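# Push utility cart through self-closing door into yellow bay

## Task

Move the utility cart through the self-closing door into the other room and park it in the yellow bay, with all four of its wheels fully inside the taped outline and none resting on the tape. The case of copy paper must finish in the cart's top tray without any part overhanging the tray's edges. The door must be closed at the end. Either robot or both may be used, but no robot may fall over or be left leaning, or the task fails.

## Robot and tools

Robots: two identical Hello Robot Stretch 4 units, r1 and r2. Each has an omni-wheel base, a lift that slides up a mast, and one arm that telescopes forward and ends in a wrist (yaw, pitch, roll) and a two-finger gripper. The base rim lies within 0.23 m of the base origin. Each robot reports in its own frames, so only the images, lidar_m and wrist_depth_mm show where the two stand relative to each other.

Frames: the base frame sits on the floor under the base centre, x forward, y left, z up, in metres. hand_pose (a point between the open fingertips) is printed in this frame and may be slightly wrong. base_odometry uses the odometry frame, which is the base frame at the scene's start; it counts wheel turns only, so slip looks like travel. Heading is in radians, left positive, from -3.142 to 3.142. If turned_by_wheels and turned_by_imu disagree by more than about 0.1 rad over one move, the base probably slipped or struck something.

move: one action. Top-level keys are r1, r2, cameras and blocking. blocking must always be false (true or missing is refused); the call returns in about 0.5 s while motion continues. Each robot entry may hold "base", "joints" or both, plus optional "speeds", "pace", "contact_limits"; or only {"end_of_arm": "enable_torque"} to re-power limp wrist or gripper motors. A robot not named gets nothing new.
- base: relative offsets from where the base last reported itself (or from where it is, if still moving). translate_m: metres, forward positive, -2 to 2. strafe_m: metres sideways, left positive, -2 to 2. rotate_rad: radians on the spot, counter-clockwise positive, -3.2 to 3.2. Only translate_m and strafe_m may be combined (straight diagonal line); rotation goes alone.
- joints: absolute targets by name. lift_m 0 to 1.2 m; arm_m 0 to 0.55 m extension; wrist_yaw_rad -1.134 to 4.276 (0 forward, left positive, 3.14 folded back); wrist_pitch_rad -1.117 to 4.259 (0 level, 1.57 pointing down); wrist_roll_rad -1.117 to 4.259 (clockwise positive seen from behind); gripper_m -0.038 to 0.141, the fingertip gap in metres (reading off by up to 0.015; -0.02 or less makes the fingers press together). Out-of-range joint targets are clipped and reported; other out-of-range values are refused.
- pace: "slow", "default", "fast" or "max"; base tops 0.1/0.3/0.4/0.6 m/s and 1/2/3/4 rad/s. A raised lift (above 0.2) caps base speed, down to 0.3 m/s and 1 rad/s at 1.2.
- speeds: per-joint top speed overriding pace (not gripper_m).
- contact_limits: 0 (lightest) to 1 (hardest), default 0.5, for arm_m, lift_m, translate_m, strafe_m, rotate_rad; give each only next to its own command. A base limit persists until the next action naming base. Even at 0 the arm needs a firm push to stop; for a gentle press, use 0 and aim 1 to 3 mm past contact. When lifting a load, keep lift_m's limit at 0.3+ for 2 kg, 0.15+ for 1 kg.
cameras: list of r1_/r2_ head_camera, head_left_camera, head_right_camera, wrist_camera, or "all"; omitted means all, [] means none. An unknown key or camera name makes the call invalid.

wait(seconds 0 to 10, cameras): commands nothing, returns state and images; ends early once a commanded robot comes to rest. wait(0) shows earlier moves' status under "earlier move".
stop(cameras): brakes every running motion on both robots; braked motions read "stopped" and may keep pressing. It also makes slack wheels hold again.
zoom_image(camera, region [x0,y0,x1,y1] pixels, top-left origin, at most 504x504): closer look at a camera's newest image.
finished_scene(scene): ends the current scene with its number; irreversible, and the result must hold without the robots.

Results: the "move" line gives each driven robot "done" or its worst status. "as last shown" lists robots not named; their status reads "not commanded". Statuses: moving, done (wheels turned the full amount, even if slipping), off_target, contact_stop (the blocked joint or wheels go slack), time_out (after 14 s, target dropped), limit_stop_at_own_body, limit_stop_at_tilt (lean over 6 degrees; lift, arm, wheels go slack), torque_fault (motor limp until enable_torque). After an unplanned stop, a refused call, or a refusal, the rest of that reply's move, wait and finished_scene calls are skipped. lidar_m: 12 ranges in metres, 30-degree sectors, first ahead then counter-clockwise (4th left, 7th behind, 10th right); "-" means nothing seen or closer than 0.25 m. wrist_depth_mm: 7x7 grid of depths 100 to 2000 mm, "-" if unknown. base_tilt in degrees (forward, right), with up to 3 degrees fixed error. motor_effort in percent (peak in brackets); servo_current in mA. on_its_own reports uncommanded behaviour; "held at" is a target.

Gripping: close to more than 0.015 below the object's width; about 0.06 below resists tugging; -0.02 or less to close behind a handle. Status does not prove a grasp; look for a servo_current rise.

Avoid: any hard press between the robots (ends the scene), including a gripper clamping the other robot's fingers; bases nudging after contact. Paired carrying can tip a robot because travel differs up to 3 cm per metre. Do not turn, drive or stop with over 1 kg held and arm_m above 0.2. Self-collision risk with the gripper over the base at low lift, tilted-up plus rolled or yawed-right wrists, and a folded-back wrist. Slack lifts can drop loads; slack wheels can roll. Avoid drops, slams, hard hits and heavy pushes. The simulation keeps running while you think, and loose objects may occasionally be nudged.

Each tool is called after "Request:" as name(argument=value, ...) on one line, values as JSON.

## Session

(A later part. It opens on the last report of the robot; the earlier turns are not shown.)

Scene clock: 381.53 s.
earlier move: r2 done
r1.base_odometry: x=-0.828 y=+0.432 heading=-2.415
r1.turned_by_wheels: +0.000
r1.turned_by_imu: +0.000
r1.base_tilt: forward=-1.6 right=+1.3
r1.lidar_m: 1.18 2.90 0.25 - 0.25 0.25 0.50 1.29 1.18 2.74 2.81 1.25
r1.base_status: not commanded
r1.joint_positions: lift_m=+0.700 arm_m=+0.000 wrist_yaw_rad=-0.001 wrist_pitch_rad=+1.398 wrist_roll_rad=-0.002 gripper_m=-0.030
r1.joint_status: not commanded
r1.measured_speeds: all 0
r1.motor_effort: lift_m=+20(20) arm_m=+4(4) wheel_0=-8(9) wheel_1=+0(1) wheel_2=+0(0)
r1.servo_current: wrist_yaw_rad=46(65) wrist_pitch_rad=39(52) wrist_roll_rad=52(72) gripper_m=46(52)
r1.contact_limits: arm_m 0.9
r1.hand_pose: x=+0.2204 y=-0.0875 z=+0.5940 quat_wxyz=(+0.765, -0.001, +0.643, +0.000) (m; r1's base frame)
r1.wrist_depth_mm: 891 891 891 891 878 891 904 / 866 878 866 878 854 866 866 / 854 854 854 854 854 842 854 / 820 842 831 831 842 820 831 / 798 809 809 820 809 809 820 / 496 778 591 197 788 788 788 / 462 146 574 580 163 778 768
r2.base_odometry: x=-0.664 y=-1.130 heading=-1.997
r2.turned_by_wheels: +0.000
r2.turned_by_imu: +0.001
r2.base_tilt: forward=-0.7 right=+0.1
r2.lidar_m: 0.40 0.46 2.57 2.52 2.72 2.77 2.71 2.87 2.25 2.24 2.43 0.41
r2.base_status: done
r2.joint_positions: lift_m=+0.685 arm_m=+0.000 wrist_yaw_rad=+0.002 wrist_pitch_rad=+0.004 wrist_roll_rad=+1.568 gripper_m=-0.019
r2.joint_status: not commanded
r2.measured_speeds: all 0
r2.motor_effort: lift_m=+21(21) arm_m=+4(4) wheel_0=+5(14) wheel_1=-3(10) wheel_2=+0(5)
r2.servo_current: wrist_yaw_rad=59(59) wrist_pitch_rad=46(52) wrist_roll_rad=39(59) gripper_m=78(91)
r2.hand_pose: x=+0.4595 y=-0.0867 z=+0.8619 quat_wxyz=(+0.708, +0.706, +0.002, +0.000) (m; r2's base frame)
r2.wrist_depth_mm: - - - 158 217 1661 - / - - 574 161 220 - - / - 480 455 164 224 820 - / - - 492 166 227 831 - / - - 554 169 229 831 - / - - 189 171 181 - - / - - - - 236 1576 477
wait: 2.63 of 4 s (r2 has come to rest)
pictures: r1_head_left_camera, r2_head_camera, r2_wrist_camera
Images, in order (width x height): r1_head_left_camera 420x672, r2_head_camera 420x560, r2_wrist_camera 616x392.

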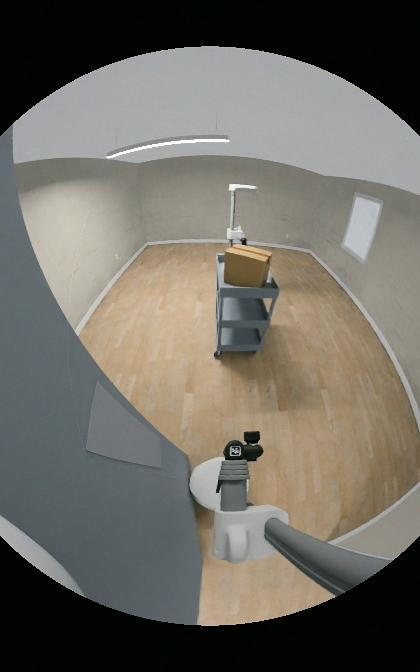

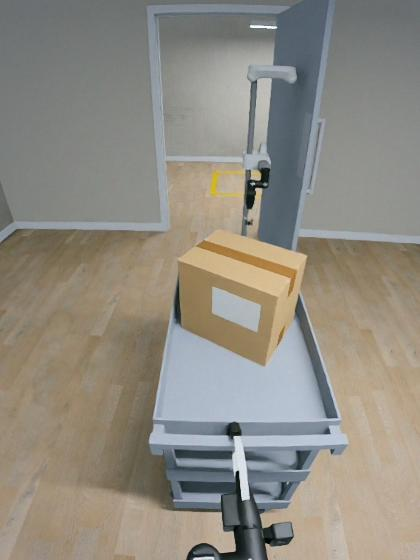

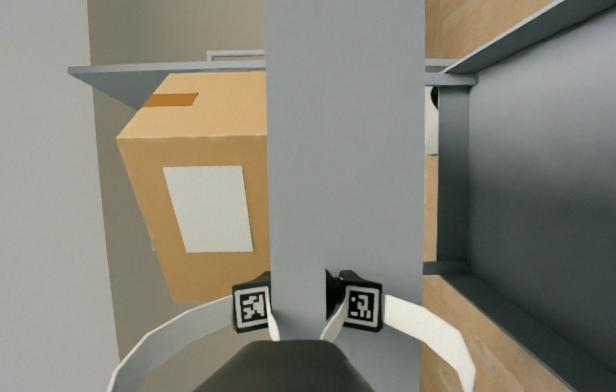

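Request:
move(blocking=false, r2={"base":{"rotate_rad":0.2},"pace":"slow"}, cameras=[])

Request:
wait(seconds=2, cameras=[])

Request:
move(blocking=false, r2={"base":{"strafe_m":-0.2},"pace":"slow"}, cameras=[])

Request:
wait(seconds=4, cameras=[])

Request:
move(blocking=false, r2={"base":{"translate_m":0.35},"pace":"slow","contact_limits":{"translate_m":0.8}}, cameras=[])

Request:
wait(seconds=6, cameras=["r2_head_camera","r2_wrist_camera","r1_head_left_camera"])

Scene clock: 389.93 s.
move: r2 moving
r1: as last shown
r1.base_tilt: forward=-1.5 right=+1.2
r1.lidar_m: 1.20 2.88 0.25 - 0.25 0.25 0.50 1.28 1.18 2.75 2.84 1.27
r1.motor_effort: lift_m=+20(20) arm_m=+4(4) wheel_0=-7(8) wheel_1=+0(1) wheel_2=+0(0)
r1.servo_current: wrist_yaw_rad=52(65) wrist_pitch_rad=46(46) wrist_roll_rad=46(59) gripper_m=46(46)
r1.contact_limits: arm_m 0.9
r1.wrist_depth_mm: 891 891 891 891 878 904 891 / 866 866 878 878 878 878 878 / 842 854 854 854 866 854 854 / 831 820 831 820 831 831 820 / 809 820 809 798 809 820 820 / 492 788 585 198 809 798 788 / 462 146 569 574 163 778 778
r2.base_odometry: x=-0.664 y=-1.129 heading=-1.875
r2.turned_by_wheels: +0.122
r2.turned_by_imu: +0.118
r2.base_tilt: forward=-0.7 right=+0.1
r2.lidar_m: 0.42 2.93 2.51 2.50 2.89 2.73 2.71 2.64 2.22 2.23 2.55 0.40
r2.base_status: rotate_rad moving
r2.joint_positions: lift_m=+0.685 arm_m=+0.000 wrist_yaw_rad=-0.004 wrist_pitch_rad=+0.004 wrist_roll_rad=+1.568 gripper_m=-0.019
r2.joint_status: not commanded
r2.measured_speeds: translate_m=+0.002 strafe_m=+0.002 rotate_rad=+0.414 lift_m=+0.000 arm_m=+0.000 wrist_yaw_rad=+0.000 wrist_pitch_rad=+0.000 wrist_roll_rad=+0.000
r2.motor_effort: lift_m=+21(21) arm_m=+4(4) wheel_0=-11(15) wheel_1=-6(8) wheel_2=-9(13)
r2.servo_current: wrist_yaw_rad=39(59) wrist_pitch_rad=46(46) wrist_roll_rad=46(59) gripper_m=85(91)
r2.hand_pose: x=+0.4589 y=-0.0885 z=+0.8619 quat_wxyz=(+0.708, +0.706, +0.000, -0.003) (m; r2's base frame)
r2.wrist_depth_mm: - - 564 142 197 - - / - 466 442 147 204 - - / - 462 452 151 211 - - / - - 525 158 219 - - / - - 615 165 228 - - / - - 187 170 183 1576 492 / - - - - - 1576 1160
pictures: none
No camera images: "cameras" was empty.

Scene clock: 390.60 s.
earlier move: r2 done
r1.base_odometry: x=-0.828 y=+0.432 heading=-2.415
r1.turned_by_wheels: +0.000
r1.turned_by_imu: +0.000
r1.base_tilt: forward=-1.6 right=+1.3
r1.lidar_m: 1.21 2.89 0.25 - 0.25 0.25 0.51 1.26 1.18 2.74 2.84 1.23
r1.base_status: not commanded
r1.joint_positions: lift_m=+0.700 arm_m=+0.000 wrist_yaw_rad=-0.001 wrist_pitch_rad=+1.398 wrist_roll_rad=-0.002 gripper_m=-0.030
r1.joint_status: not commanded
r1.measured_speeds: all 0
r1.motor_effort: lift_m=+20(20) arm_m=+4(4) wheel_0=-8(8) wheel_1=+0(1) wheel_2=+0(0)
r1.servo_current: wrist_yaw_rad=52(65) wrist_pitch_rad=39(52) wrist_roll_rad=46(59) gripper_m=39(46)
r1.contact_limits: arm_m 0.9
r1.hand_pose: x=+0.2204 y=-0.0875 z=+0.5940 quat_wxyz=(+0.765, -0.001, +0.643, +0.000) (m; r1's base frame)
r1.wrist_depth_mm: 891 904 904 904 891 891 891 / 866 891 878 878 878 866 878 / 854 842 854 842 854 842 842 / 820 831 820 831 831 831 831 / 798 809 809 809 820 809 809 / 488 788 591 198 798 788 798 / 462 146 569 569 163 778 788
r2.base_odometry: x=-0.664 y=-1.129 heading=-1.798
r2.turned_by_wheels: +0.077
r2.turned_by_imu: +0.075
r2.base_tilt: forward=-0.7 right=+0.1
r2.lidar_m: 0.43 2.84 2.50 2.50 3.00 2.72 2.74 2.55 2.22 2.24 0.44 0.40
r2.base_status: done
r2.joint_positions: lift_m=+0.685 arm_m=+0.000 wrist_yaw_rad=-0.003 wrist_pitch_rad=+0.004 wrist_roll_rad=+1.568 gripper_m=-0.019
r2.joint_status: not commanded
r2.measured_speeds: all 0
r2.motor_effort: lift_m=+21(21) arm_m=+4(4) wheel_0=-7(15) wheel_1=-6(8) wheel_2=-7(13)
r2.servo_current: wrist_yaw_rad=46(59) wrist_pitch_rad=46(52) wrist_roll_rad=39(59) gripper_m=85(91)
r2.hand_pose: x=+0.4590 y=-0.0883 z=+0.8619 quat_wxyz=(+0.708, +0.706, +0.000, -0.002) (m; r2's base frame)
r2.wrist_depth_mm: - 436 436 124 179 - - / - 404 410 129 187 - - / - 512 473 138 199 - - / - - 574 147 213 - - / - - - 156 226 1863 - / - - 187 166 181 1576 484 / - - - - - 1576 1160
wait: 0.67 of 2 s (r2 has come to rest)
pictures: none
No camera images: "cameras" was empty.

Scene clock: 391.10 s.
move: r2 moving
r1: as last shown
r1.lidar_m: 1.19 2.90 0.25 - 0.25 0.25 0.48 1.27 1.17 2.75 2.85 1.27
r1.servo_current: wrist_yaw_rad=39(72) wrist_pitch_rad=39(46) wrist_roll_rad=65(65) gripper_m=46(46)
r1.contact_limits: arm_m 0.9
r1.wrist_depth_mm: 891 891 878 891 891 891 904 / 891 866 854 878 866 854 866 / 866 854 854 854 842 854 854 / 820 831 820 831 842 831 820 / 820 809 820 809 809 820 809 / 488 788 585 198 798 788 798 / 459 146 569 580 163 778 778
r2.base_odometry: x=-0.678 y=-1.126 heading=-1.798
r2.turned_by_wheels: +0.000
r2.turned_by_imu: +0.000
r2.base_tilt: forward=-0.7 right=+0.1
r2.lidar_m: 0.39 2.83 2.52 2.52 3.02 2.73 2.74 2.50 2.22 2.23 0.43 0.37
r2.base_status: strafe_m moving
r2.joint_positions: lift_m=+0.685 arm_m=+0.000 wrist_yaw_rad=+0.000 wrist_pitch_rad=+0.004 wrist_roll_rad=+1.568 gripper_m=-0.019
r2.joint_status: not commanded
r2.measured_speeds: translate_m=+0.000 strafe_m=-0.055 rotate_rad=+0.001 lift_m=+0.000 arm_m=+0.000 wrist_yaw_rad=+0.025 wrist_pitch_rad=+0.000 wrist_roll_rad=+0.000
r2.motor_effort: lift_m=+21(21) arm_m=+4(4) wheel_0=+6(11) wheel_1=-8(9) wheel_2=+0(6)
r2.servo_current: wrist_yaw_rad=39(52) wrist_pitch_rad=39(46) wrist_roll_rad=52(59) gripper_m=85(85)
r2.hand_pose: x=+0.4593 y=-0.0874 z=+0.8619 quat_wxyz=(+0.708, +0.706, +0.001, -0.001) (m; r2's base frame)
r2.wrist_depth_mm: - 424 424 121 177 - - / - 407 404 125 186 - - / - 517 477 134 196 - - / - - 574 145 209 - - / - - - 153 224 1863 - / - - 187 165 181 1576 480 / - - - - - 1576 1182
pictures: none
No camera images: "cameras" was empty.

Scene clock: 393.73 s.
earlier move: r2 done
r1.base_odometry: x=-0.828 y=+0.432 heading=-2.415
r1.turned_by_wheels: +0.000
r1.turned_by_imu: +0.000
r1.base_tilt: forward=-1.6 right=+1.2
r1.lidar_m: 1.10 2.87 0.25 - 0.25 0.25 0.48 1.28 1.16 2.76 2.85 1.25
r1.base_status: not commanded
r1.joint_positions: lift_m=+0.700 arm_m=+0.000 wrist_yaw_rad=-0.001 wrist_pitch_rad=+1.398 wrist_roll_rad=-0.002 gripper_m=-0.030
r1.joint_status: not commanded
r1.measured_speeds: all 0
r1.motor_effort: lift_m=+20(20) arm_m=+4(4) wheel_0=-8(9) wheel_1=+1(1) wheel_2=+0(0)
r1.servo_current: wrist_yaw_rad=39(72) wrist_pitch_rad=39(52) wrist_roll_rad=65(65) gripper_m=39(59)
r1.contact_limits: arm_m 0.9
r1.hand_pose: x=+0.2204 y=-0.0875 z=+0.5940 quat_wxyz=(+0.765, -0.001, +0.643, +0.000) (m; r1's base frame)
r1.wrist_depth_mm: 891 891 891 904 891 891 891 / 878 866 866 866 866 866 854 / 866 854 842 854 866 866 854 / 820 820 831 831 831 831 831 / 809 809 820 809 809 809 820 / 488 788 591 198 788 798 788 / 459 146 569 574 164 778 778
r2.base_odometry: x=-0.859 y=-1.084 heading=-1.798
r2.turned_by_wheels: +0.000
r2.turned_by_imu: +0.001
r2.base_tilt: forward=-0.7 right=+0.1
r2.lidar_m: 0.39 3.03 2.70 2.70 3.16 2.78 2.78 2.32 2.04 2.04 2.47 0.43
r2.base_status: done
r2.joint_positions: lift_m=+0.685 arm_m=+0.000 wrist_yaw_rad=+0.003 wrist_pitch_rad=+0.004 wrist_roll_rad=+1.568 gripper_m=-0.019
r2.joint_status: not commanded
r2.measured_speeds: all 0
r2.motor_effort: lift_m=+21(21) arm_m=+4(4) wheel_0=+6(16) wheel_1=-3(9) wheel_2=-1(6)
r2.servo_current: wrist_yaw_rad=59(59) wrist_pitch_rad=39(52) wrist_roll_rad=46(59) gripper_m=78(91)
r2.hand_pose: x=+0.4596 y=-0.0865 z=+0.8619 quat_wxyz=(+0.708, +0.706, +0.002, +0.000) (m; r2's base frame)
r2.wrist_depth_mm: - - - 159 217 1537 - / - - 580 161 220 - - / - 480 449 164 224 831 - / - - 492 166 227 831 - / - - 549 169 229 842 - / - - 189 171 181 - - / - - - - 237 1537 477
wait: 2.63 of 4 s (r2 has come to rest)
pictures: none
No camera images: "cameras" was empty.

Scene clock: 394.23 s.
move: r2 moving
r1: as last shown
r1.base_tilt: forward=-1.6 right=+1.3
r1.lidar_m: 1.09 2.94 0.25 - 0.25 0.25 0.50 1.25 1.19 2.74 2.86 1.25
r1.motor_effort: lift_m=+20(20) arm_m=+4(4) wheel_0=-8(9) wheel_1=+0(1) wheel_2=+0(0)
r1.servo_current: wrist_yaw_rad=52(59) wrist_pitch_rad=46(52) wrist_roll_rad=52(65) gripper_m=46(46)
r1.contact_limits: arm_m 0.9
r1.wrist_depth_mm: 891 891 878 891 891 904 891 / 866 866 878 854 878 878 866 / 842 854 854 854 854 854 854 / 831 820 831 831 831 831 820 / 809 809 809 820 809 798 809 / 488 788 585 198 798 788 788 / 462 146 569 574 164 788 778
r2.base_odometry: x=-0.861 y=-1.096 heading=-1.798
r2.turned_by_wheels: +0.000
r2.turned_by_imu: +0.000
r2.base_tilt: forward=-0.7 right=+0.0
r2.lidar_m: 0.38 3.07 2.70 2.72 3.15 2.81 2.78 2.33 2.04 2.04 2.48 0.42
r2.base_status: translate_m moving
r2.joint_positions: lift_m=+0.685 arm_m=+0.000 wrist_yaw_rad=+0.003 wrist_pitch_rad=+0.004 wrist_roll_rad=+1.568 gripper_m=-0.019
r2.joint_status: not commanded
r2.measured_speeds: translate_m=+0.048 strafe_m=+0.000 rotate_rad=-0.002 lift_m=+0.000 arm_m=+0.000 wrist_yaw_rad=-0.005 wrist_pitch_rad=+0.000 wrist_roll_rad=+0.000
r2.motor_effort: lift_m=+21(21) arm_m=+4(4) wheel_0=+8(10) wheel_1=+5(7) wheel_2=-11(11)
r2.servo_current: wrist_yaw_rad=59(65) wrist_pitch_rad=33(46) wrist_roll_rad=59(59) gripper_m=85(91)
r2.contact_limits: translate_m 0.8
r2.hand_pose: x=+0.4595 y=-0.0866 z=+0.8619 quat_wxyz=(+0.708, +0.706, +0.002, +0.000) (m; r2's base frame)
r2.wrist_depth_mm: - - - 161 219 1537 - / - - 597 163 222 759 - / - 492 459 165 224 831 - / - - 488 167 228 831 - / - - 549 169 229 831 - / - - 187 171 181 - - / - - - - 236 1576 484
pictures: none
No camera images: "cameras" was empty.

Scene clock: 398.50 s.
earlier move: r2 done
r1.base_odometry: x=-0.828 y=+0.432 heading=-2.415
r1.turned_by_wheels: +0.000
r1.turned_by_imu: +0.000
r1.base_tilt: forward=-1.6 right=+1.3
r1.lidar_m: 0.78 2.87 0.25 - 0.25 0.25 0.50 1.29 1.20 2.75 2.85 0.81
r1.base_status: not commanded
r1.joint_positions: lift_m=+0.700 arm_m=+0.000 wrist_yaw_rad=-0.001 wrist_pitch_rad=+1.398 wrist_roll_rad=-0.002 gripper_m=-0.030
r1.joint_status: not commanded
r1.measured_speeds: all 0
r1.motor_effort: lift_m=+20(20) arm_m=+4(4) wheel_0=-8(9) wheel_1=+0(1) wheel_2=+0(0)
r1.servo_current: wrist_yaw_rad=52(78) wrist_pitch_rad=46(52) wrist_roll_rad=46(72) gripper_m=39(52)
r1.contact_limits: arm_m 0.9
r1.hand_pose: x=+0.2204 y=-0.0875 z=+0.5940 quat_wxyz=(+0.765, -0.001, +0.643, +0.000) (m; r1's base frame)
r1.wrist_depth_mm: 878 891 891 904 891 891 891 / 866 878 878 878 866 878 878 / 842 854 842 854 842 842 842 / 831 820 831 831 842 831 831 / 809 798 820 788 809 820 820 / 488 768 591 198 788 788 778 / 466 146 574 569 163 768 768
r2.base_odometry: x=-0.937 y=-1.425 heading=-1.798
r2.turned_by_wheels: +0.000
r2.turned_by_imu: +0.000
r2.base_tilt: forward=-0.7 right=+0.1
r2.lidar_m: 0.37 2.93 2.60 2.60 3.08 3.10 3.12 2.43 2.15 2.17 2.59 0.44
r2.base_status: done
r2.joint_positions: lift_m=+0.685 arm_m=+0.000 wrist_yaw_rad=+0.000 wrist_pitch_rad=+0.004 wrist_roll_rad=+1.568 gripper_m=-0.019
r2.joint_status: not commanded
r2.measured_speeds: all 0
r2.motor_effort: lift_m=+21(21) arm_m=+3(4) wheel_0=+4(11) wheel_1=+4(8) wheel_2=-6(14)
r2.servo_current: wrist_yaw_rad=52(65) wrist_pitch_rad=33(46) wrist_roll_rad=46(59) gripper_m=78(91)
r2.contact_limits: translate_m 0.8
r2.hand_pose: x=+0.4593 y=-0.0874 z=+0.8619 quat_wxyz=(+0.708, +0.706, +0.001, -0.001) (m; r2's base frame)
r2.wrist_depth_mm: - - - 177 236 1366 1160 / - - - 175 236 1397 - / - - 521 175 235 831 - / - - 477 173 233 842 - / - - 517 172 232 831 - / - - 188 171 181 - - / - - - - 230 1618 -
wait: 4.27 of 6 s (r2 has come to rest)
pictures: r1_head_left_camera, r2_head_camera, r2_wrist_camera
Images, in order (width x height): r1_head_left_camera 420x672, r2_head_camera 420x560, r2_wrist_camera 616x392.

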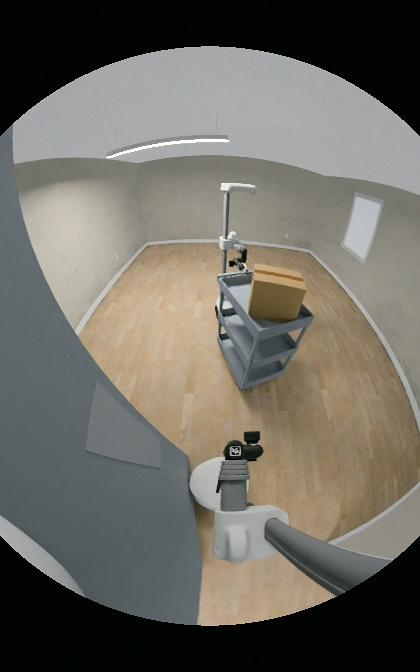

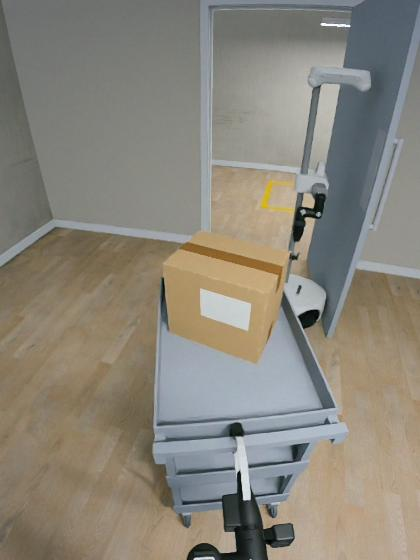

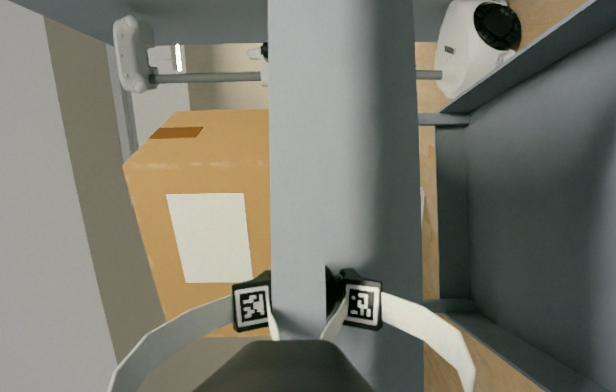

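Request:
move(blocking=false, r2={"base":{"translate_m":0.35},"pace":"slow","contact_limits":{"translate_m":0.6}}, cameras=[])

Request:
wait(seconds=6, cameras=["r2_head_camera","r2_wrist_camera","r1_head_left_camera"])

Request:
zoom_image(camera="r1_head_left_camera", region=[150, 220, 400, 560])

Scene clock: 417.77 s.
move: r2 moving
r1: as last shown
r1.lidar_m: 0.76 2.91 0.25 - 0.25 0.25 0.53 1.29 1.17 2.75 2.84 0.82
r1.servo_current: wrist_yaw_rad=46(59) wrist_pitch_rad=46(46) wrist_roll_rad=52(65) gripper_m=39(46)
r1.contact_limits: arm_m 0.9
r1.wrist_depth_mm: 891 891 878 891 891 891 891 / 854 878 866 878 866 878 866 / 854 854 854 842 831 842 854 / 842 831 831 831 820 831 820 / 820 809 820 809 809 809 809 / 488 788 585 198 798 788 788 / 462 146 569 574 163 768 768
r2.base_odometry: x=-0.940 y=-1.437 heading=-1.798
r2.turned_by_wheels: +0.000
r2.turned_by_imu: +0.001
r2.base_tilt: forward=-0.7 right=+0.1
r2.lidar_m: 0.36 2.95 2.59 2.61 3.07 3.13 3.15 2.45 2.16 2.16 2.57 0.44
r2.base_status: translate_m moving
r2.joint_positions: lift_m=+0.685 arm_m=+0.000 wrist_yaw_rad=+0.000 wrist_pitch_rad=+0.004 wrist_roll_rad=+1.568 gripper_m=-0.019
r2.joint_status: not commanded
r2.measured_speeds: translate_m=+0.049 strafe_m=+0.000 rotate_rad=+0.000 lift_m=+0.000 arm_m=+0.000 wrist_yaw_rad=+0.000 wrist_pitch_rad=+0.000 wrist_roll_rad=+0.000
r2.motor_effort: lift_m=+21(21) arm_m=+4(4) wheel_0=+3(11) wheel_1=+8(8) wheel_2=-11(13)
r2.servo_current: wrist_yaw_rad=46(59) wrist_pitch_rad=46(46) wrist_roll_rad=39(59) gripper_m=91(91)
r2.contact_limits: translate_m 0.6
r2.hand_pose: x=+0.4593 y=-0.0874 z=+0.8619 quat_wxyz=(+0.708, +0.706, +0.001, -0.001) (m; r2's base frame)
r2.wrist_depth_mm: - - - 177 237 1336 1160 / - - - 176 236 1366 - / - - 521 175 236 842 - / - - 473 174 234 842 - / - - 521 173 233 831 - / - - 187 171 181 - - / - - - - 230 1537 -
pictures: none
No camera images: "cameras" was empty.

Scene clock: 422.03 s.
earlier move: r2 done
r1.base_odometry: x=-0.828 y=+0.432 heading=-2.415
r1.turned_by_wheels: +0.000
r1.turned_by_imu: +0.000
r1.base_tilt: forward=-1.6 right=+1.3
r1.lidar_m: 0.78 2.88 0.25 - 0.25 0.25 0.51 1.28 1.18 2.74 0.82 0.55
r1.base_status: not commanded
r1.joint_positions: lift_m=+0.700 arm_m=+0.000 wrist_yaw_rad=-0.001 wrist_pitch_rad=+1.398 wrist_roll_rad=-0.002 gripper_m=-0.030
r1.joint_status: not commanded
r1.measured_speeds: all 0
r1.motor_effort: lift_m=+20(20) arm_m=+4(4) wheel_0=-8(9) wheel_1=+0(1) wheel_2=+0(0)
r1.servo_current: wrist_yaw_rad=33(65) wrist_pitch_rad=39(52) wrist_roll_rad=46(72) gripper_m=46(52)
r1.contact_limits: arm_m 0.9
r1.hand_pose: x=+0.2204 y=-0.0875 z=+0.5940 quat_wxyz=(+0.765, -0.001, +0.643, +0.000) (m; r1's base frame)
r1.wrist_depth_mm: 891 891 878 891 878 - - / 878 878 866 854 866 - 854 / 854 842 854 842 854 854 842 / 820 831 831 831 831 842 820 / 798 809 809 798 798 820 809 / 492 788 591 198 798 798 788 / 462 146 574 574 163 778 778
r2.base_odometry: x=-1.016 y=-1.766 heading=-1.798
r2.turned_by_wheels: +0.000
r2.turned_by_imu: +0.000
r2.base_tilt: forward=-0.7 right=+0.1
r2.lidar_m: 0.36 2.79 2.48 2.51 2.96 3.44 3.45 2.55 2.25 2.27 2.68 0.42
r2.base_status: done
r2.joint_positions: lift_m=+0.685 arm_m=+0.000 wrist_yaw_rad=+0.000 wrist_pitch_rad=+0.004 wrist_roll_rad=+1.568 gripper_m=-0.019
r2.joint_status: not commanded
r2.measured_speeds: all 0
r2.motor_effort: lift_m=+21(21) arm_m=+4(4) wheel_0=+2(11) wheel_1=+5(8) wheel_2=-6(13)
r2.servo_current: wrist_yaw_rad=39(65) wrist_pitch_rad=39(52) wrist_roll_rad=46(65) gripper_m=78(91)
r2.contact_limits: translate_m 0.6
r2.hand_pose: x=+0.4593 y=-0.0874 z=+0.8619 quat_wxyz=(+0.708, +0.706, +0.001, -0.001) (m; r2's base frame)
r2.wrist_depth_mm: - - - 192 257 1205 1042 / - - - 248 250 1661 - / - - 661 184 245 820 - / - - 473 179 239 831 - / - - 496 175 235 820 - / - - 188 172 181 - - / - - 574 - 226 - -
wait: 4.27 of 6 s (r2 has come to rest)
pictures: r1_head_left_camera, r2_head_camera, r2_wrist_camera
Images, in order (width x height): r1_head_left_camera 420x672, r2_head_camera 420x560, r2_wrist_camera 616x392.

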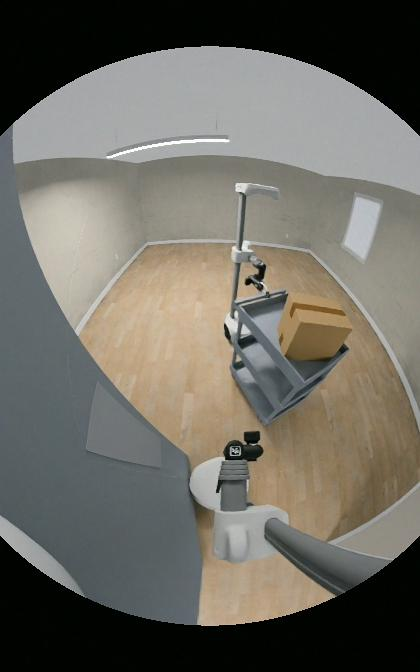

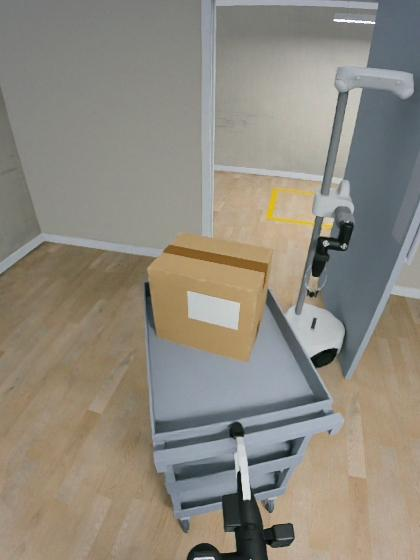

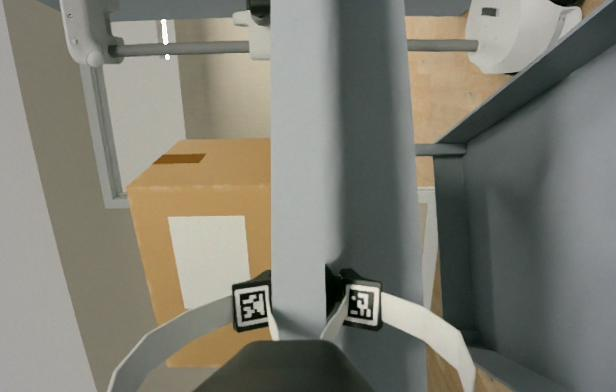

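Scaled by 1.482 from the camera's 420x672 image, which has a finer 600x960 frame.

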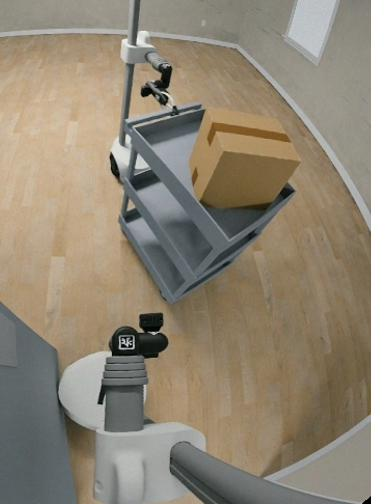

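Request:
move(blocking=false, r2={"base":{"strafe_m":0.2},"pace":"slow"}, cameras=[])

Request:
wait(seconds=4, cameras=[])

Request:
move(blocking=false, r2={"base":{"rotate_rad":-0.3},"pace":"slow"}, cameras=[])

Request:
wait(seconds=2, cameras=[])

Request:
move(blocking=false, r2={"base":{"strafe_m":0.2},"pace":"slow"}, cameras=[])

Request:
wait(seconds=4, cameras=["r2_head_camera","r2_wrist_camera","r1_head_left_camera"])

Scene clock: 434.27 s.
move: r2 moving
r1: as last shown
r1.lidar_m: 0.78 2.90 0.25 - 0.25 0.25 0.51 1.28 1.19 2.74 0.82 0.56
r1.motor_effort: lift_m=+20(20) arm_m=+4(4) wheel_0=-8(8) wheel_1=+0(1) wheel_2=+0(0)
r1.servo_current: wrist_yaw_rad=52(59) wrist_pitch_rad=39(46) wrist_roll_rad=59(65) gripper_m=46(46)
r1.contact_limits: arm_m 0.9
r1.wrist_depth_mm: 891 891 891 891 878 - - / 878 866 866 866 866 - 866 / 854 842 866 854 866 842 854 / 831 820 831 820 831 831 831 / 809 798 809 809 809 809 809 / 492 788 591 198 788 788 788 / 462 146 564 574 163 788 778
r2.base_odometry: x=-1.002 y=-1.769 heading=-1.798
r2.turned_by_wheels: +0.000
r2.turned_by_imu: +0.000
r2.base_tilt: forward=-0.7 right=+0.1
r2.lidar_m: 0.34 2.81 2.47 2.48 2.95 3.42 3.45 2.57 2.27 2.27 2.69 0.43
r2.base_status: strafe_m moving
r2.joint_positions: lift_m=+0.685 arm_m=+0.000 wrist_yaw_rad=-0.002 wrist_pitch_rad=+0.004 wrist_roll_rad=+1.568 gripper_m=-0.019
r2.joint_status: not commanded
r2.measured_speeds: translate_m=+0.000 strafe_m=+0.055 rotate_rad=+0.000 lift_m=+0.000 arm_m=+0.000 wrist_yaw_rad=+0.000 wrist_pitch_rad=+0.000 wrist_roll_rad=+0.000
r2.motor_effort: lift_m=+21(21) arm_m=+4(4) wheel_0=-11(11) wheel_1=+6(10) wheel_2=+0(4)
r2.servo_current: wrist_yaw_rad=26(59) wrist_pitch_rad=39(46) wrist_roll_rad=52(52) gripper_m=78(91)
r2.hand_pose: x=+0.4591 y=-0.0880 z=+0.8619 quat_wxyz=(+0.708, +0.706, +0.001, -0.002) (m; r2's base frame)
r2.wrist_depth_mm: - - - 191 255 1229 1025 / - - - 247 250 1661 - / - - 647 183 244 820 - / - 500 473 180 239 842 - / - - 500 176 235 809 - / - - 190 172 182 - - / - - 569 - 226 - -
pictures: none
No camera images: "cameras" was empty.

Scene clock: 436.90 s.
earlier move: r2 done
r1.base_odometry: x=-0.828 y=+0.432 heading=-2.415
r1.turned_by_wheels: +0.000
r1.turned_by_imu: +0.000
r1.base_tilt: forward=-1.6 right=+1.3
r1.lidar_m: 1.00 2.89 0.25 - 0.25 0.25 0.51 1.26 1.17 2.75 0.83 0.64
r1.base_status: not commanded
r1.joint_positions: lift_m=+0.700 arm_m=+0.000 wrist_yaw_rad=-0.001 wrist_pitch_rad=+1.398 wrist_roll_rad=-0.002 gripper_m=-0.030
r1.joint_status: not commanded
r1.measured_speeds: all 0
r1.motor_effort: lift_m=+20(20) arm_m=+4(4) wheel_0=-8(9) wheel_1=+0(1) wheel_2=+0(0)
r1.servo_current: wrist_yaw_rad=46(72) wrist_pitch_rad=46(52) wrist_roll_rad=39(72) gripper_m=46(46)
r1.contact_limits: arm_m 0.9
r1.hand_pose: x=+0.2204 y=-0.0875 z=+0.5940 quat_wxyz=(+0.765, -0.001, +0.643, +0.000) (m; r1's base frame)
r1.wrist_depth_mm: 878 891 878 891 891 - - / 866 866 878 866 854 715 854 / 842 842 842 842 854 854 854 / 820 820 820 831 831 831 831 / 798 820 809 809 798 809 788 / 488 788 585 198 798 788 788 / 462 146 569 574 163 778 768
r2.base_odometry: x=-0.822 y=-1.811 heading=-1.798
r2.turned_by_wheels: +0.000
r2.turned_by_imu: +0.000
r2.base_tilt: forward=-0.6 right=+0.1
r2.lidar_m: 0.41 2.61 2.28 2.31 2.74 3.39 3.38 2.80 2.45 2.45 1.70 0.39
r2.base_status: done
r2.joint_positions: lift_m=+0.685 arm_m=+0.000 wrist_yaw_rad=-0.002 wrist_pitch_rad=+0.004 wrist_roll_rad=+1.568 gripper_m=-0.019
r2.joint_status: not commanded
r2.measured_speeds: all 0
r2.motor_effort: lift_m=+21(21) arm_m=+3(4) wheel_0=-6(12) wheel_1=+4(10) wheel_2=+0(4)
r2.servo_current: wrist_yaw_rad=46(65) wrist_pitch_rad=46(52) wrist_roll_rad=65(65) gripper_m=78(91)
r2.hand_pose: x=+0.4591 y=-0.0880 z=+0.8619 quat_wxyz=(+0.708, +0.706, +0.001, -0.002) (m; r2's base frame)
r2.wrist_depth_mm: - - - 150 206 741 - / - - 496 154 211 - - / - 459 449 157 217 809 - / - - 504 161 224 831 - / - - 585 167 229 - - / - - 188 172 182 1576 525 / - - - - 242 1618 462
wait: 2.63 of 4 s (r2 has come to rest)
pictures: none
No camera images: "cameras" was empty.

Scene clock: 437.40 s.
move: r2 moving
r1: as last shown
r1.lidar_m: 0.90 2.90 0.25 - 0.25 0.25 0.49 1.31 1.17 2.75 0.79 0.61
r1.motor_effort: lift_m=+20(20) arm_m=+4(4) wheel_0=-8(9) wheel_1=+1(1) wheel_2=+0(0)
r1.servo_current: wrist_yaw_rad=39(59) wrist_pitch_rad=39(46) wrist_roll_rad=52(59) gripper_m=46(46)
r1.contact_limits: arm_m 0.9
r1.wrist_depth_mm: 891 904 891 904 878 - - / 878 878 866 866 854 715 866 / 854 854 842 842 854 854 842 / 831 831 831 831 831 831 842 / 820 809 820 809 809 809 809 / 488 788 591 198 798 798 798 / 466 146 569 574 163 788 788
r2.base_odometry: x=-0.822 y=-1.811 heading=-1.922
r2.turned_by_wheels: -0.124
r2.turned_by_imu: -0.120
r2.base_tilt: forward=-0.6 right=+0.1
r2.lidar_m: 0.38 0.42 2.31 2.30 2.53 3.43 3.37 2.97 2.45 2.45 2.72 0.42
r2.base_status: rotate_rad moving
r2.joint_positions: lift_m=+0.685 arm_m=+0.000 wrist_yaw_rad=+0.005 wrist_pitch_rad=+0.004 wrist_roll_rad=+1.568 gripper_m=-0.019
r2.joint_status: not commanded
r2.measured_speeds: translate_m=+0.000 strafe_m=+0.000 rotate_rad=-0.485 lift_m=+0.000 arm_m=+0.000 wrist_yaw_rad=+0.000 wrist_pitch_rad=+0.000 wrist_roll_rad=+0.000
r2.motor_effort: lift_m=+21(21) arm_m=+4(4) wheel_0=+9(13) wheel_1=+7(8) wheel_2=+12(14)
r2.servo_current: wrist_yaw_rad=59(59) wrist_pitch_rad=39(46) wrist_roll_rad=52(65) gripper_m=85(85)
r2.hand_pose: x=+0.4597 y=-0.0859 z=+0.8619 quat_wxyz=(+0.708, +0.706, +0.003, +0.001) (m; r2's base frame)
r2.wrist_depth_mm: - 1397 - 167 227 1255 - / - - - 169 229 732 - / - - 469 169 229 831 - / - - 480 170 231 831 - / - - 535 171 232 820 - / - - 189 172 181 - - / - - - - 235 559 484
pictures: none
No camera images: "cameras" was empty.

Scene clock: 438.30 s.
earlier move: r2 done
r1.base_odometry: x=-0.828 y=+0.432 heading=-2.415
r1.turned_by_wheels: +0.000
r1.turned_by_imu: +0.000
r1.base_tilt: forward=-1.6 right=+1.3
r1.lidar_m: 0.82 2.92 0.25 - 0.25 0.26 0.50 1.30 1.18 2.74 0.87 0.59
r1.base_status: not commanded
r1.joint_positions: lift_m=+0.700 arm_m=+0.000 wrist_yaw_rad=-0.001 wrist_pitch_rad=+1.398 wrist_roll_rad=-0.002 gripper_m=-0.030
r1.joint_status: not commanded
r1.measured_speeds: all 0
r1.motor_effort: lift_m=+20(20) arm_m=+4(4) wheel_0=-8(9) wheel_1=+0(1) wheel_2=+0(0)
r1.servo_current: wrist_yaw_rad=46(59) wrist_pitch_rad=39(46) wrist_roll_rad=46(65) gripper_m=39(52)
r1.contact_limits: arm_m 0.9
r1.hand_pose: x=+0.2204 y=-0.0875 z=+0.5940 quat_wxyz=(+0.765, -0.001, +0.643, +0.000) (m; r1's base frame)
r1.wrist_depth_mm: 904 891 891 891 891 - - / 866 878 866 854 866 866 866 / 854 854 854 866 866 842 854 / 831 842 831 831 820 820 831 / 809 820 809 809 788 809 809 / 492 798 585 198 778 788 798 / 466 146 564 569 163 788 778
r2.base_odometry: x=-0.822 y=-1.811 heading=-2.097
r2.turned_by_wheels: -0.174
r2.turned_by_imu: -0.170
r2.base_tilt: forward=-0.7 right=+0.1
r2.lidar_m: 0.35 0.42 2.38 2.29 2.42 3.34 3.44 3.46 2.52 2.44 2.54 0.46
r2.base_status: done
r2.joint_positions: lift_m=+0.685 arm_m=+0.000 wrist_yaw_rad=+0.003 wrist_pitch_rad=+0.004 wrist_roll_rad=+1.569 gripper_m=-0.019
r2.joint_status: not commanded
r2.measured_speeds: all 0
r2.motor_effort: lift_m=+21(21) arm_m=+0(4) wheel_0=+4(13) wheel_1=+5(8) wheel_2=+5(14)
r2.servo_current: wrist_yaw_rad=59(59) wrist_pitch_rad=39(52) wrist_roll_rad=52(65) gripper_m=85(91)
r2.hand_pose: x=+0.4595 y=-0.0866 z=+0.8619 quat_wxyz=(+0.708, +0.706, +0.002, +0.000) (m; r2's base frame)
r2.wrist_depth_mm: - - 1255 217 287 314 399 / - 1430 - 206 271 1255 496 / - - - 197 258 1281 - / - - 554 189 248 820 - / - - 480 181 238 831 - / - - 188 170 181 - - / - - 525 - 221 - -
wait: 0.90 of 2 s (r2 has come to rest)
pictures: none
No camera images: "cameras" was empty.

Scene clock: 438.80 s.
move: r2 moving
r1: as last shown
r1.lidar_m: 0.85 2.87 0.25 - 0.25 0.25 0.52 1.27 1.17 2.76 0.88 0.59
r1.motor_effort: lift_m=+20(20) arm_m=+4(4) wheel_0=-8(9) wheel_1=+1(1) wheel_2=+0(0)
r1.servo_current: wrist_yaw_rad=52(65) wrist_pitch_rad=39(46) wrist_roll_rad=39(65) gripper_m=39(46)
r1.contact_limits: arm_m 0.9
r1.wrist_depth_mm: 904 891 904 904 891 - - / 878 878 878 866 866 842 866 / 842 842 854 842 842 842 854 / 831 820 842 842 831 820 831 / 809 809 820 809 820 809 809 / 488 798 591 198 788 798 798 / 459 145 569 574 163 778 778
r2.base_odometry: x=-0.809 y=-1.818 heading=-2.097
r2.turned_by_wheels: +0.000
r2.turned_by_imu: +0.000
r2.base_tilt: forward=-0.7 right=+0.1
r2.lidar_m: 0.35 2.57 2.41 2.27 2.39 3.32 3.44 3.49 2.56 2.45 2.56 0.47
r2.base_status: strafe_m moving
r2.joint_positions: lift_m=+0.685 arm_m=+0.000 wrist_yaw_rad=-0.001 wrist_pitch_rad=+0.004 wrist_roll_rad=+1.569 gripper_m=-0.019
r2.joint_status: not commanded
r2.measured_speeds: translate_m=+0.000 strafe_m=+0.056 rotate_rad=-0.002 lift_m=+0.000 arm_m=+0.000 wrist_yaw_rad=-0.018 wrist_pitch_rad=+0.000 wrist_roll_rad=+0.000
r2.motor_effort: lift_m=+21(21) arm_m=-3(3) wheel_0=-9(9) wheel_1=+9(9) wheel_2=+0(3)
r2.servo_current: wrist_yaw_rad=52(59) wrist_pitch_rad=46(46) wrist_roll_rad=39(52) gripper_m=85(85)
r2.hand_pose: x=+0.4592 y=-0.0877 z=+0.8619 quat_wxyz=(+0.708, +0.706, +0.001, -0.002) (m; r2's base frame)
r2.wrist_depth_mm: - - 1205 220 291 325 399 / - - - 208 272 1255 496 / - - - 198 260 1281 - / - - 569 189 248 809 - / - - 477 180 238 842 - / - - 189 171 181 - - / - - 517 - 221 - -
pictures: none
No camera images: "cameras" was empty.

Scene clock: 441.43 s.
earlier move: r2 done
r1.base_odometry: x=-0.828 y=+0.432 heading=-2.415
r1.turned_by_wheels: +0.000
r1.turned_by_imu: +0.000
r1.base_tilt: forward=-1.6 right=+1.3
r1.lidar_m: 1.10 2.90 0.25 - 0.25 0.25 0.47 1.28 1.19 2.76 0.83 0.63
r1.base_status: not commanded
r1.joint_positions: lift_m=+0.700 arm_m=+0.000 wrist_yaw_rad=-0.001 wrist_pitch_rad=+1.398 wrist_roll_rad=-0.002 gripper_m=-0.030
r1.joint_status: not commanded
r1.measured_speeds: all 0
r1.motor_effort: lift_m=+20(20) arm_m=+4(4) wheel_0=-8(9) wheel_1=+0(1) wheel_2=+0(0)
r1.servo_current: wrist_yaw_rad=33(72) wrist_pitch_rad=33(46) wrist_roll_rad=59(65) gripper_m=46(52)
r1.contact_limits: arm_m 0.9
r1.hand_pose: x=+0.2204 y=-0.0875 z=+0.5940 quat_wxyz=(+0.765, -0.001, +0.643, +0.000) (m; r1's base frame)
r1.wrist_depth_mm: 904 904 904 891 891 - - / 878 878 866 878 866 866 854 / 854 854 842 842 842 842 842 / 831 831 820 831 831 831 831 / 809 820 820 809 809 820 809 / 488 788 585 198 788 788 788 / 462 146 569 569 163 778 778
r2.base_odometry: x=-0.649 y=-1.911 heading=-2.097
r2.turned_by_wheels: +0.000
r2.turned_by_imu: +0.000
r2.base_tilt: forward=-0.7 right=+0.1
r2.lidar_m: 0.38 2.54 2.20 2.09 2.20 3.04 3.43 3.50 2.76 2.65 2.75 0.40
r2.base_status: done
r2.joint_positions: lift_m=+0.685 arm_m=+0.000 wrist_yaw_rad=-0.003 wrist_pitch_rad=+0.004 wrist_roll_rad=+1.569 gripper_m=-0.019
r2.joint_status: not commanded
r2.measured_speeds: all 0
r2.motor_effort: lift_m=+21(21) arm_m=-3(4) wheel_0=-4(14) wheel_1=+3(9) wheel_2=+0(3)
r2.servo_current: wrist_yaw_rad=39(59) wrist_pitch_rad=39(46) wrist_roll_rad=46(59) gripper_m=78(91)
r2.hand_pose: x=+0.4591 y=-0.0882 z=+0.8619 quat_wxyz=(+0.708, +0.706, +0.000, -0.002) (m; r2's base frame)
r2.wrist_depth_mm: - - - 176 237 1205 1138 / - - - 175 236 1255 - / - - 521 174 235 842 - / - - 477 235 234 831 - / - - 517 173 232 831 - / - - 187 171 180 - - / - - - - - 1537 512
wait: 2.63 of 4 s (r2 has come to rest)
pictures: r1_head_left_camera, r2_head_camera, r2_wrist_camera
Images, in order (width x height): r1_head_left_camera 420x672, r2_head_camera 420x560, r2_wrist_camera 616x392.

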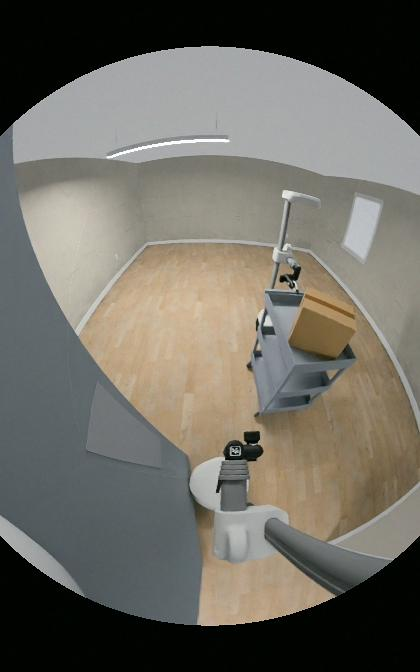

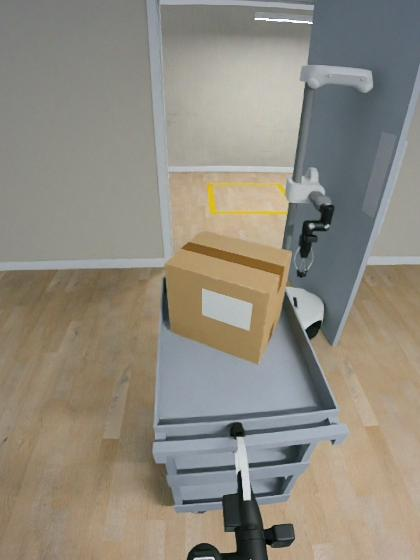

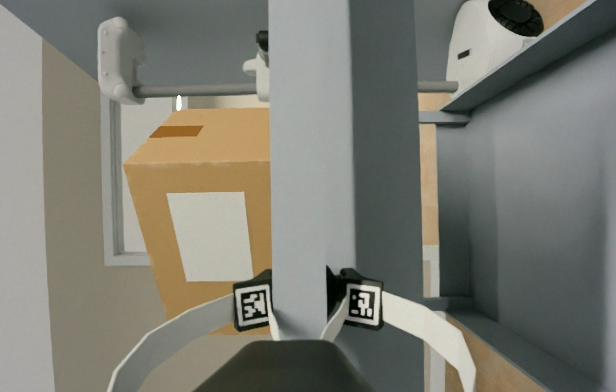

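Request:
move(blocking=false, r2={"base":{"strafe_m":0.11},"pace":"slow"}, cameras=[])

Request:
wait(seconds=3, cameras=[])

Request:
move(blocking=false, r2={"base":{"translate_m":0.25},"pace":"slow","contact_limits":{"translate_m":0.6}}, cameras=[])

Request:
wait(seconds=5, cameras=["r2_head_camera","r2_wrist_camera","r1_head_left_camera","r1_head_right_camera"])

Scene clock: 454.67 s.
move: r2 moving
r1: as last shown
r1.base_tilt: forward=-1.5 right=+1.3
r1.lidar_m: 1.18 2.88 0.25 - 0.25 0.25 0.51 1.30 1.19 2.75 0.84 0.63
r1.servo_current: wrist_yaw_rad=46(59) wrist_pitch_rad=39(46) wrist_roll_rad=46(59) gripper_m=46(46)
r1.contact_limits: arm_m 0.9
r1.wrist_depth_mm: 891 891 891 904 891 - - / 878 866 866 866 866 866 866 / 842 854 854 842 842 854 854 / 820 809 842 842 831 831 820 / 809 809 820 809 809 809 809 / 488 788 585 198 798 788 788 / 459 146 564 569 163 778 788
r2.base_odometry: x=-0.636 y=-1.919 heading=-2.097
r2.turned_by_wheels: +0.000
r2.turned_by_imu: +0.000
r2.base_tilt: forward=-0.7 right=+0.1
r2.lidar_m: 0.38 2.55 2.16 2.08 2.17 3.00 3.42 3.51 2.77 2.67 2.78 0.45
r2.base_status: strafe_m moving
r2.joint_positions: lift_m=+0.685 arm_m=+0.000 wrist_yaw_rad=-0.003 wrist_pitch_rad=+0.004 wrist_roll_rad=+1.569 gripper_m=-0.019
r2.joint_status: not commanded
r2.measured_speeds: translate_m=+0.000 strafe_m=+0.057 rotate_rad=+0.000 lift_m=+0.000 arm_m=+0.000 wrist_yaw_rad=+0.000 wrist_pitch_rad=+0.000 wrist_roll_rad=+0.000
r2.motor_effort: lift_m=+21(21) arm_m=-4(4) wheel_0=-11(11) wheel_1=+8(8) wheel_2=+1(2)
r2.servo_current: wrist_yaw_rad=52(52) wrist_pitch_rad=39(46) wrist_roll_rad=39(59) gripper_m=78(98)
r2.hand_pose: x=+0.4591 y=-0.0882 z=+0.8619 quat_wxyz=(+0.708, +0.706, +0.000, -0.002) (m; r2's base frame)
r2.wrist_depth_mm: - - - 174 234 1205 - / - - 647 173 234 1229 - / - - 496 173 234 842 - / - - 477 232 233 831 - / - - 521 172 233 831 - / - - 187 172 181 - - / - - - - - 1576 504
pictures: none
No camera images: "cameras" was empty.

Scene clock: 456.40 s.
earlier move: r2 done
r1.base_odometry: x=-0.828 y=+0.432 heading=-2.415
r1.turned_by_wheels: +0.000
r1.turned_by_imu: +0.000
r1.base_tilt: forward=-1.6 right=+1.3
r1.lidar_m: 5.00 2.90 0.25 - 0.25 0.25 0.49 1.27 1.20 2.75 0.84 0.69
r1.base_status: not commanded
r1.joint_positions: lift_m=+0.700 arm_m=+0.000 wrist_yaw_rad=-0.001 wrist_pitch_rad=+1.398 wrist_roll_rad=-0.002 gripper_m=-0.030
r1.joint_status: not commanded
r1.measured_speeds: all 0
r1.motor_effort: lift_m=+20(20) arm_m=+4(4) wheel_0=-8(9) wheel_1=+0(1) wheel_2=+0(0)
r1.servo_current: wrist_yaw_rad=59(65) wrist_pitch_rad=39(52) wrist_roll_rad=59(59) gripper_m=46(52)
r1.contact_limits: arm_m 0.9
r1.hand_pose: x=+0.2204 y=-0.0875 z=+0.5940 quat_wxyz=(+0.765, -0.001, +0.643, +0.000) (m; r1's base frame)
r1.wrist_depth_mm: 878 891 891 878 891 661 - / 866 878 878 866 866 878 854 / 842 854 854 866 842 842 854 / 820 831 831 820 820 831 820 / 820 809 809 820 798 820 820 / 488 788 591 198 788 798 788 / 462 146 564 580 163 778 778
r2.base_odometry: x=-0.554 y=-1.966 heading=-2.097
r2.turned_by_wheels: +0.000
r2.turned_by_imu: +0.000
r2.base_tilt: forward=-0.7 right=+0.0
r2.lidar_m: 0.40 2.54 2.07 1.99 2.08 2.87 3.44 3.52 2.84 2.74 2.87 0.41
r2.base_status: done
r2.joint_positions: lift_m=+0.685 arm_m=+0.000 wrist_yaw_rad=-0.003 wrist_pitch_rad=+0.004 wrist_roll_rad=+1.569 gripper_m=-0.019
r2.joint_status: not commanded
r2.measured_speeds: all 0
r2.motor_effort: lift_m=+21(21) arm_m=-3(4) wheel_0=-4(13) wheel_1=+4(9) wheel_2=+0(2)
r2.servo_current: wrist_yaw_rad=46(59) wrist_pitch_rad=33(52) wrist_roll_rad=39(59) gripper_m=91(98)
r2.hand_pose: x=+0.4591 y=-0.0882 z=+0.8619 quat_wxyz=(+0.708, +0.706, +0.000, -0.002) (m; r2's base frame)
r2.wrist_depth_mm: - - - 156 213 1229 - / - - 530 158 216 768 - / - 459 455 162 221 809 - / - - 496 164 225 820 - / - - 569 169 229 - - / - - 187 172 181 - - / - - - - - 1576 488
wait: 1.73 of 3 s (r2 has come to rest)
pictures: none
No camera images: "cameras" was empty.

Scene clock: 456.90 s.
move: r2 moving
r1: as last shown
r1.lidar_m: 4.99 2.88 0.25 - 0.25 0.25 0.51 1.27 1.16 2.76 0.82 0.66
r1.motor_effort: lift_m=+20(20) arm_m=+4(4) wheel_0=-8(8) wheel_1=+0(1) wheel_2=+0(0)
r1.servo_current: wrist_yaw_rad=59(59) wrist_pitch_rad=39(46) wrist_roll_rad=33(65) gripper_m=46(46)
r1.contact_limits: arm_m 0.9
r1.wrist_depth_mm: 891 891 891 891 891 - - / 878 854 878 866 878 878 866 / 842 842 854 842 854 842 831 / 842 831 831 831 809 842 842 / 820 820 809 809 809 820 809 / 488 788 591 199 788 798 788 / 462 146 569 574 163 778 768
r2.base_odometry: x=-0.560 y=-1.977 heading=-2.097
r2.turned_by_wheels: +0.000
r2.turned_by_imu: +0.000
r2.base_tilt: forward=-0.7 right=+0.1
r2.lidar_m: 0.38 2.54 2.10 1.98 2.10 2.87 3.45 3.54 2.84 2.74 2.87 0.42
r2.base_status: translate_m moving
r2.joint_positions: lift_m=+0.685 arm_m=+0.000 wrist_yaw_rad=-0.003 wrist_pitch_rad=+0.004 wrist_roll_rad=+1.569 gripper_m=-0.019
r2.joint_status: not commanded
r2.measured_speeds: translate_m=+0.050 strafe_m=+0.000 rotate_rad=+0.002 lift_m=+0.000 arm_m=+0.000 wrist_yaw_rad=+0.000 wrist_pitch_rad=+0.000 wrist_roll_rad=+0.000
r2.motor_effort: lift_m=+21(21) arm_m=-3(4) wheel_0=+7(11) wheel_1=+8(8) wheel_2=-14(14)
r2.servo_current: wrist_yaw_rad=46(59) wrist_pitch_rad=39(46) wrist_roll_rad=46(52) gripper_m=78(91)
r2.contact_limits: translate_m 0.6
r2.hand_pose: x=+0.4591 y=-0.0882 z=+0.8619 quat_wxyz=(+0.708, +0.706, +0.000, -0.002) (m; r2's base frame)
r2.wrist_depth_mm: - - - 155 211 1255 - / - - 535 158 216 - - / - 455 449 161 220 809 - / - - 496 164 224 820 - / - - 564 168 229 - - / - - 609 171 180 1708 - / - - - - - 1576 484
pictures: none
No camera images: "cameras" was empty.

Scene clock: 460.17 s.
earlier move: r2 done
r1.base_odometry: x=-0.828 y=+0.432 heading=-2.415
r1.turned_by_wheels: +0.000
r1.turned_by_imu: +0.000
r1.base_tilt: forward=-1.6 right=+1.3
r1.lidar_m: 4.97 2.91 0.25 - 0.25 0.25 0.52 1.29 1.16 2.76 0.50 0.60
r1.base_status: not commanded
r1.joint_positions: lift_m=+0.700 arm_m=+0.000 wrist_yaw_rad=-0.001 wrist_pitch_rad=+1.398 wrist_roll_rad=-0.002 gripper_m=-0.030
r1.joint_status: not commanded
r1.measured_speeds: all 0
r1.motor_effort: lift_m=+20(20) arm_m=+4(4) wheel_0=-8(9) wheel_1=+0(1) wheel_2=+0(0)
r1.servo_current: wrist_yaw_rad=59(72) wrist_pitch_rad=46(52) wrist_roll_rad=46(65) gripper_m=39(52)
r1.contact_limits: arm_m 0.9
r1.hand_pose: x=+0.2204 y=-0.0875 z=+0.5940 quat_wxyz=(+0.765, -0.001, +0.643, +0.000) (m; r1's base frame)
r1.wrist_depth_mm: 891 891 891 891 891 878 - / 878 866 866 866 866 854 - / 854 842 842 842 854 831 - / 820 831 831 831 831 820 831 / 809 809 809 809 809 820 809 / 492 798 591 198 798 788 788 / 459 146 569 574 163 788 778
r2.base_odometry: x=-0.679 y=-2.182 heading=-2.096
r2.turned_by_wheels: +0.000
r2.turned_by_imu: +0.001
r2.base_tilt: forward=-0.7 right=+0.1
r2.lidar_m: 0.38 0.45 2.06 1.98 2.08 2.85 3.72 3.78 2.85 2.75 2.85 0.43
r2.base_status: done
r2.joint_positions: lift_m=+0.685 arm_m=+0.000 wrist_yaw_rad=+0.001 wrist_pitch_rad=+0.004 wrist_roll_rad=+1.569 gripper_m=-0.019
r2.joint_status: not commanded
r2.measured_speeds: all 0
r2.motor_effort: lift_m=+21(21) arm_m=-4(4) wheel_0=+5(12) wheel_1=+5(9) wheel_2=-4(14)
r2.servo_current: wrist_yaw_rad=46(65) wrist_pitch_rad=46(52) wrist_roll_rad=65(65) gripper_m=72(91)
r2.contact_limits: translate_m 0.6
r2.hand_pose: x=+0.4594 y=-0.0872 z=+0.8619 quat_wxyz=(+0.708, +0.706, +0.002, -0.001) (m; r2's base frame)
r2.wrist_depth_mm: - 1229 - 169 229 1205 - / - - - 170 230 741 - / - 1863 480 170 230 842 - / - 1983 477 171 231 842 - / - 539 525 171 232 820 - / - - 189 172 181 - - / - 135 - - - 1464 492
wait: 3.27 of 5 s (r2 has come to rest)
pictures: r1_head_left_camera, r1_head_right_camera, r2_head_camera, r2_wrist_camera
Images, in order (width x height): r1_head_left_camera 420x672, r1_head_right_camera 420x672, r2_head_camera 420x560, r2_wrist_camera 616x392.

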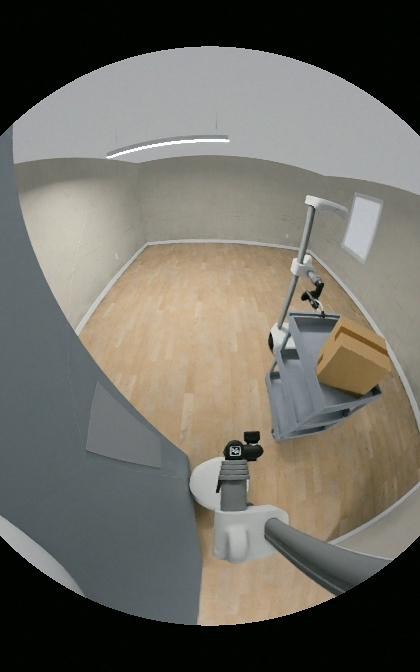

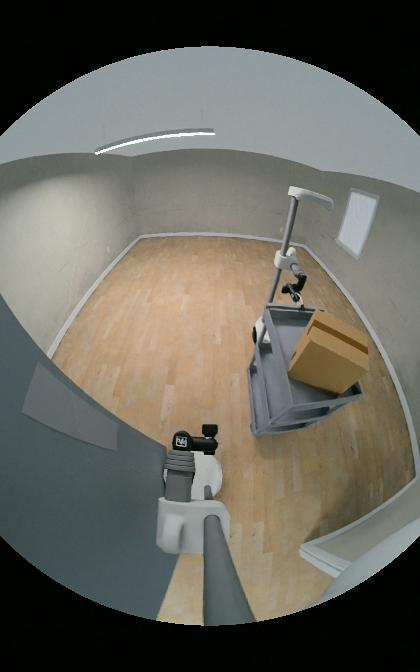

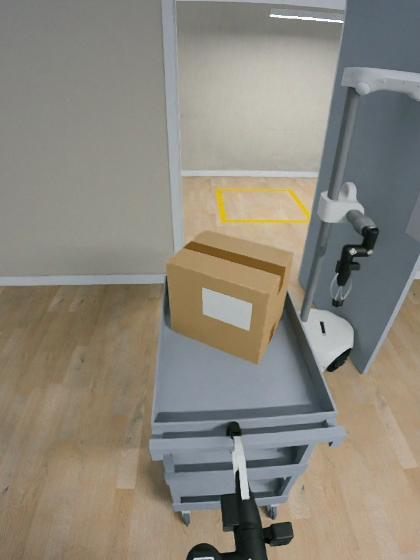

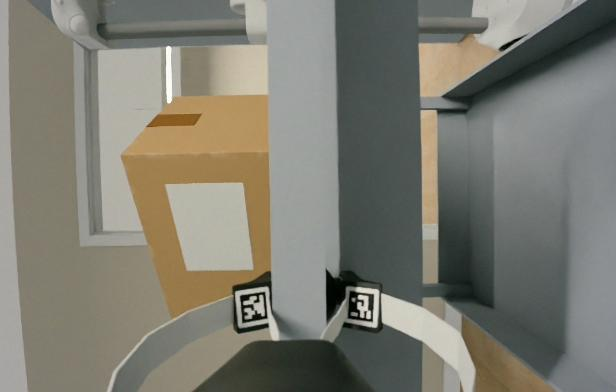

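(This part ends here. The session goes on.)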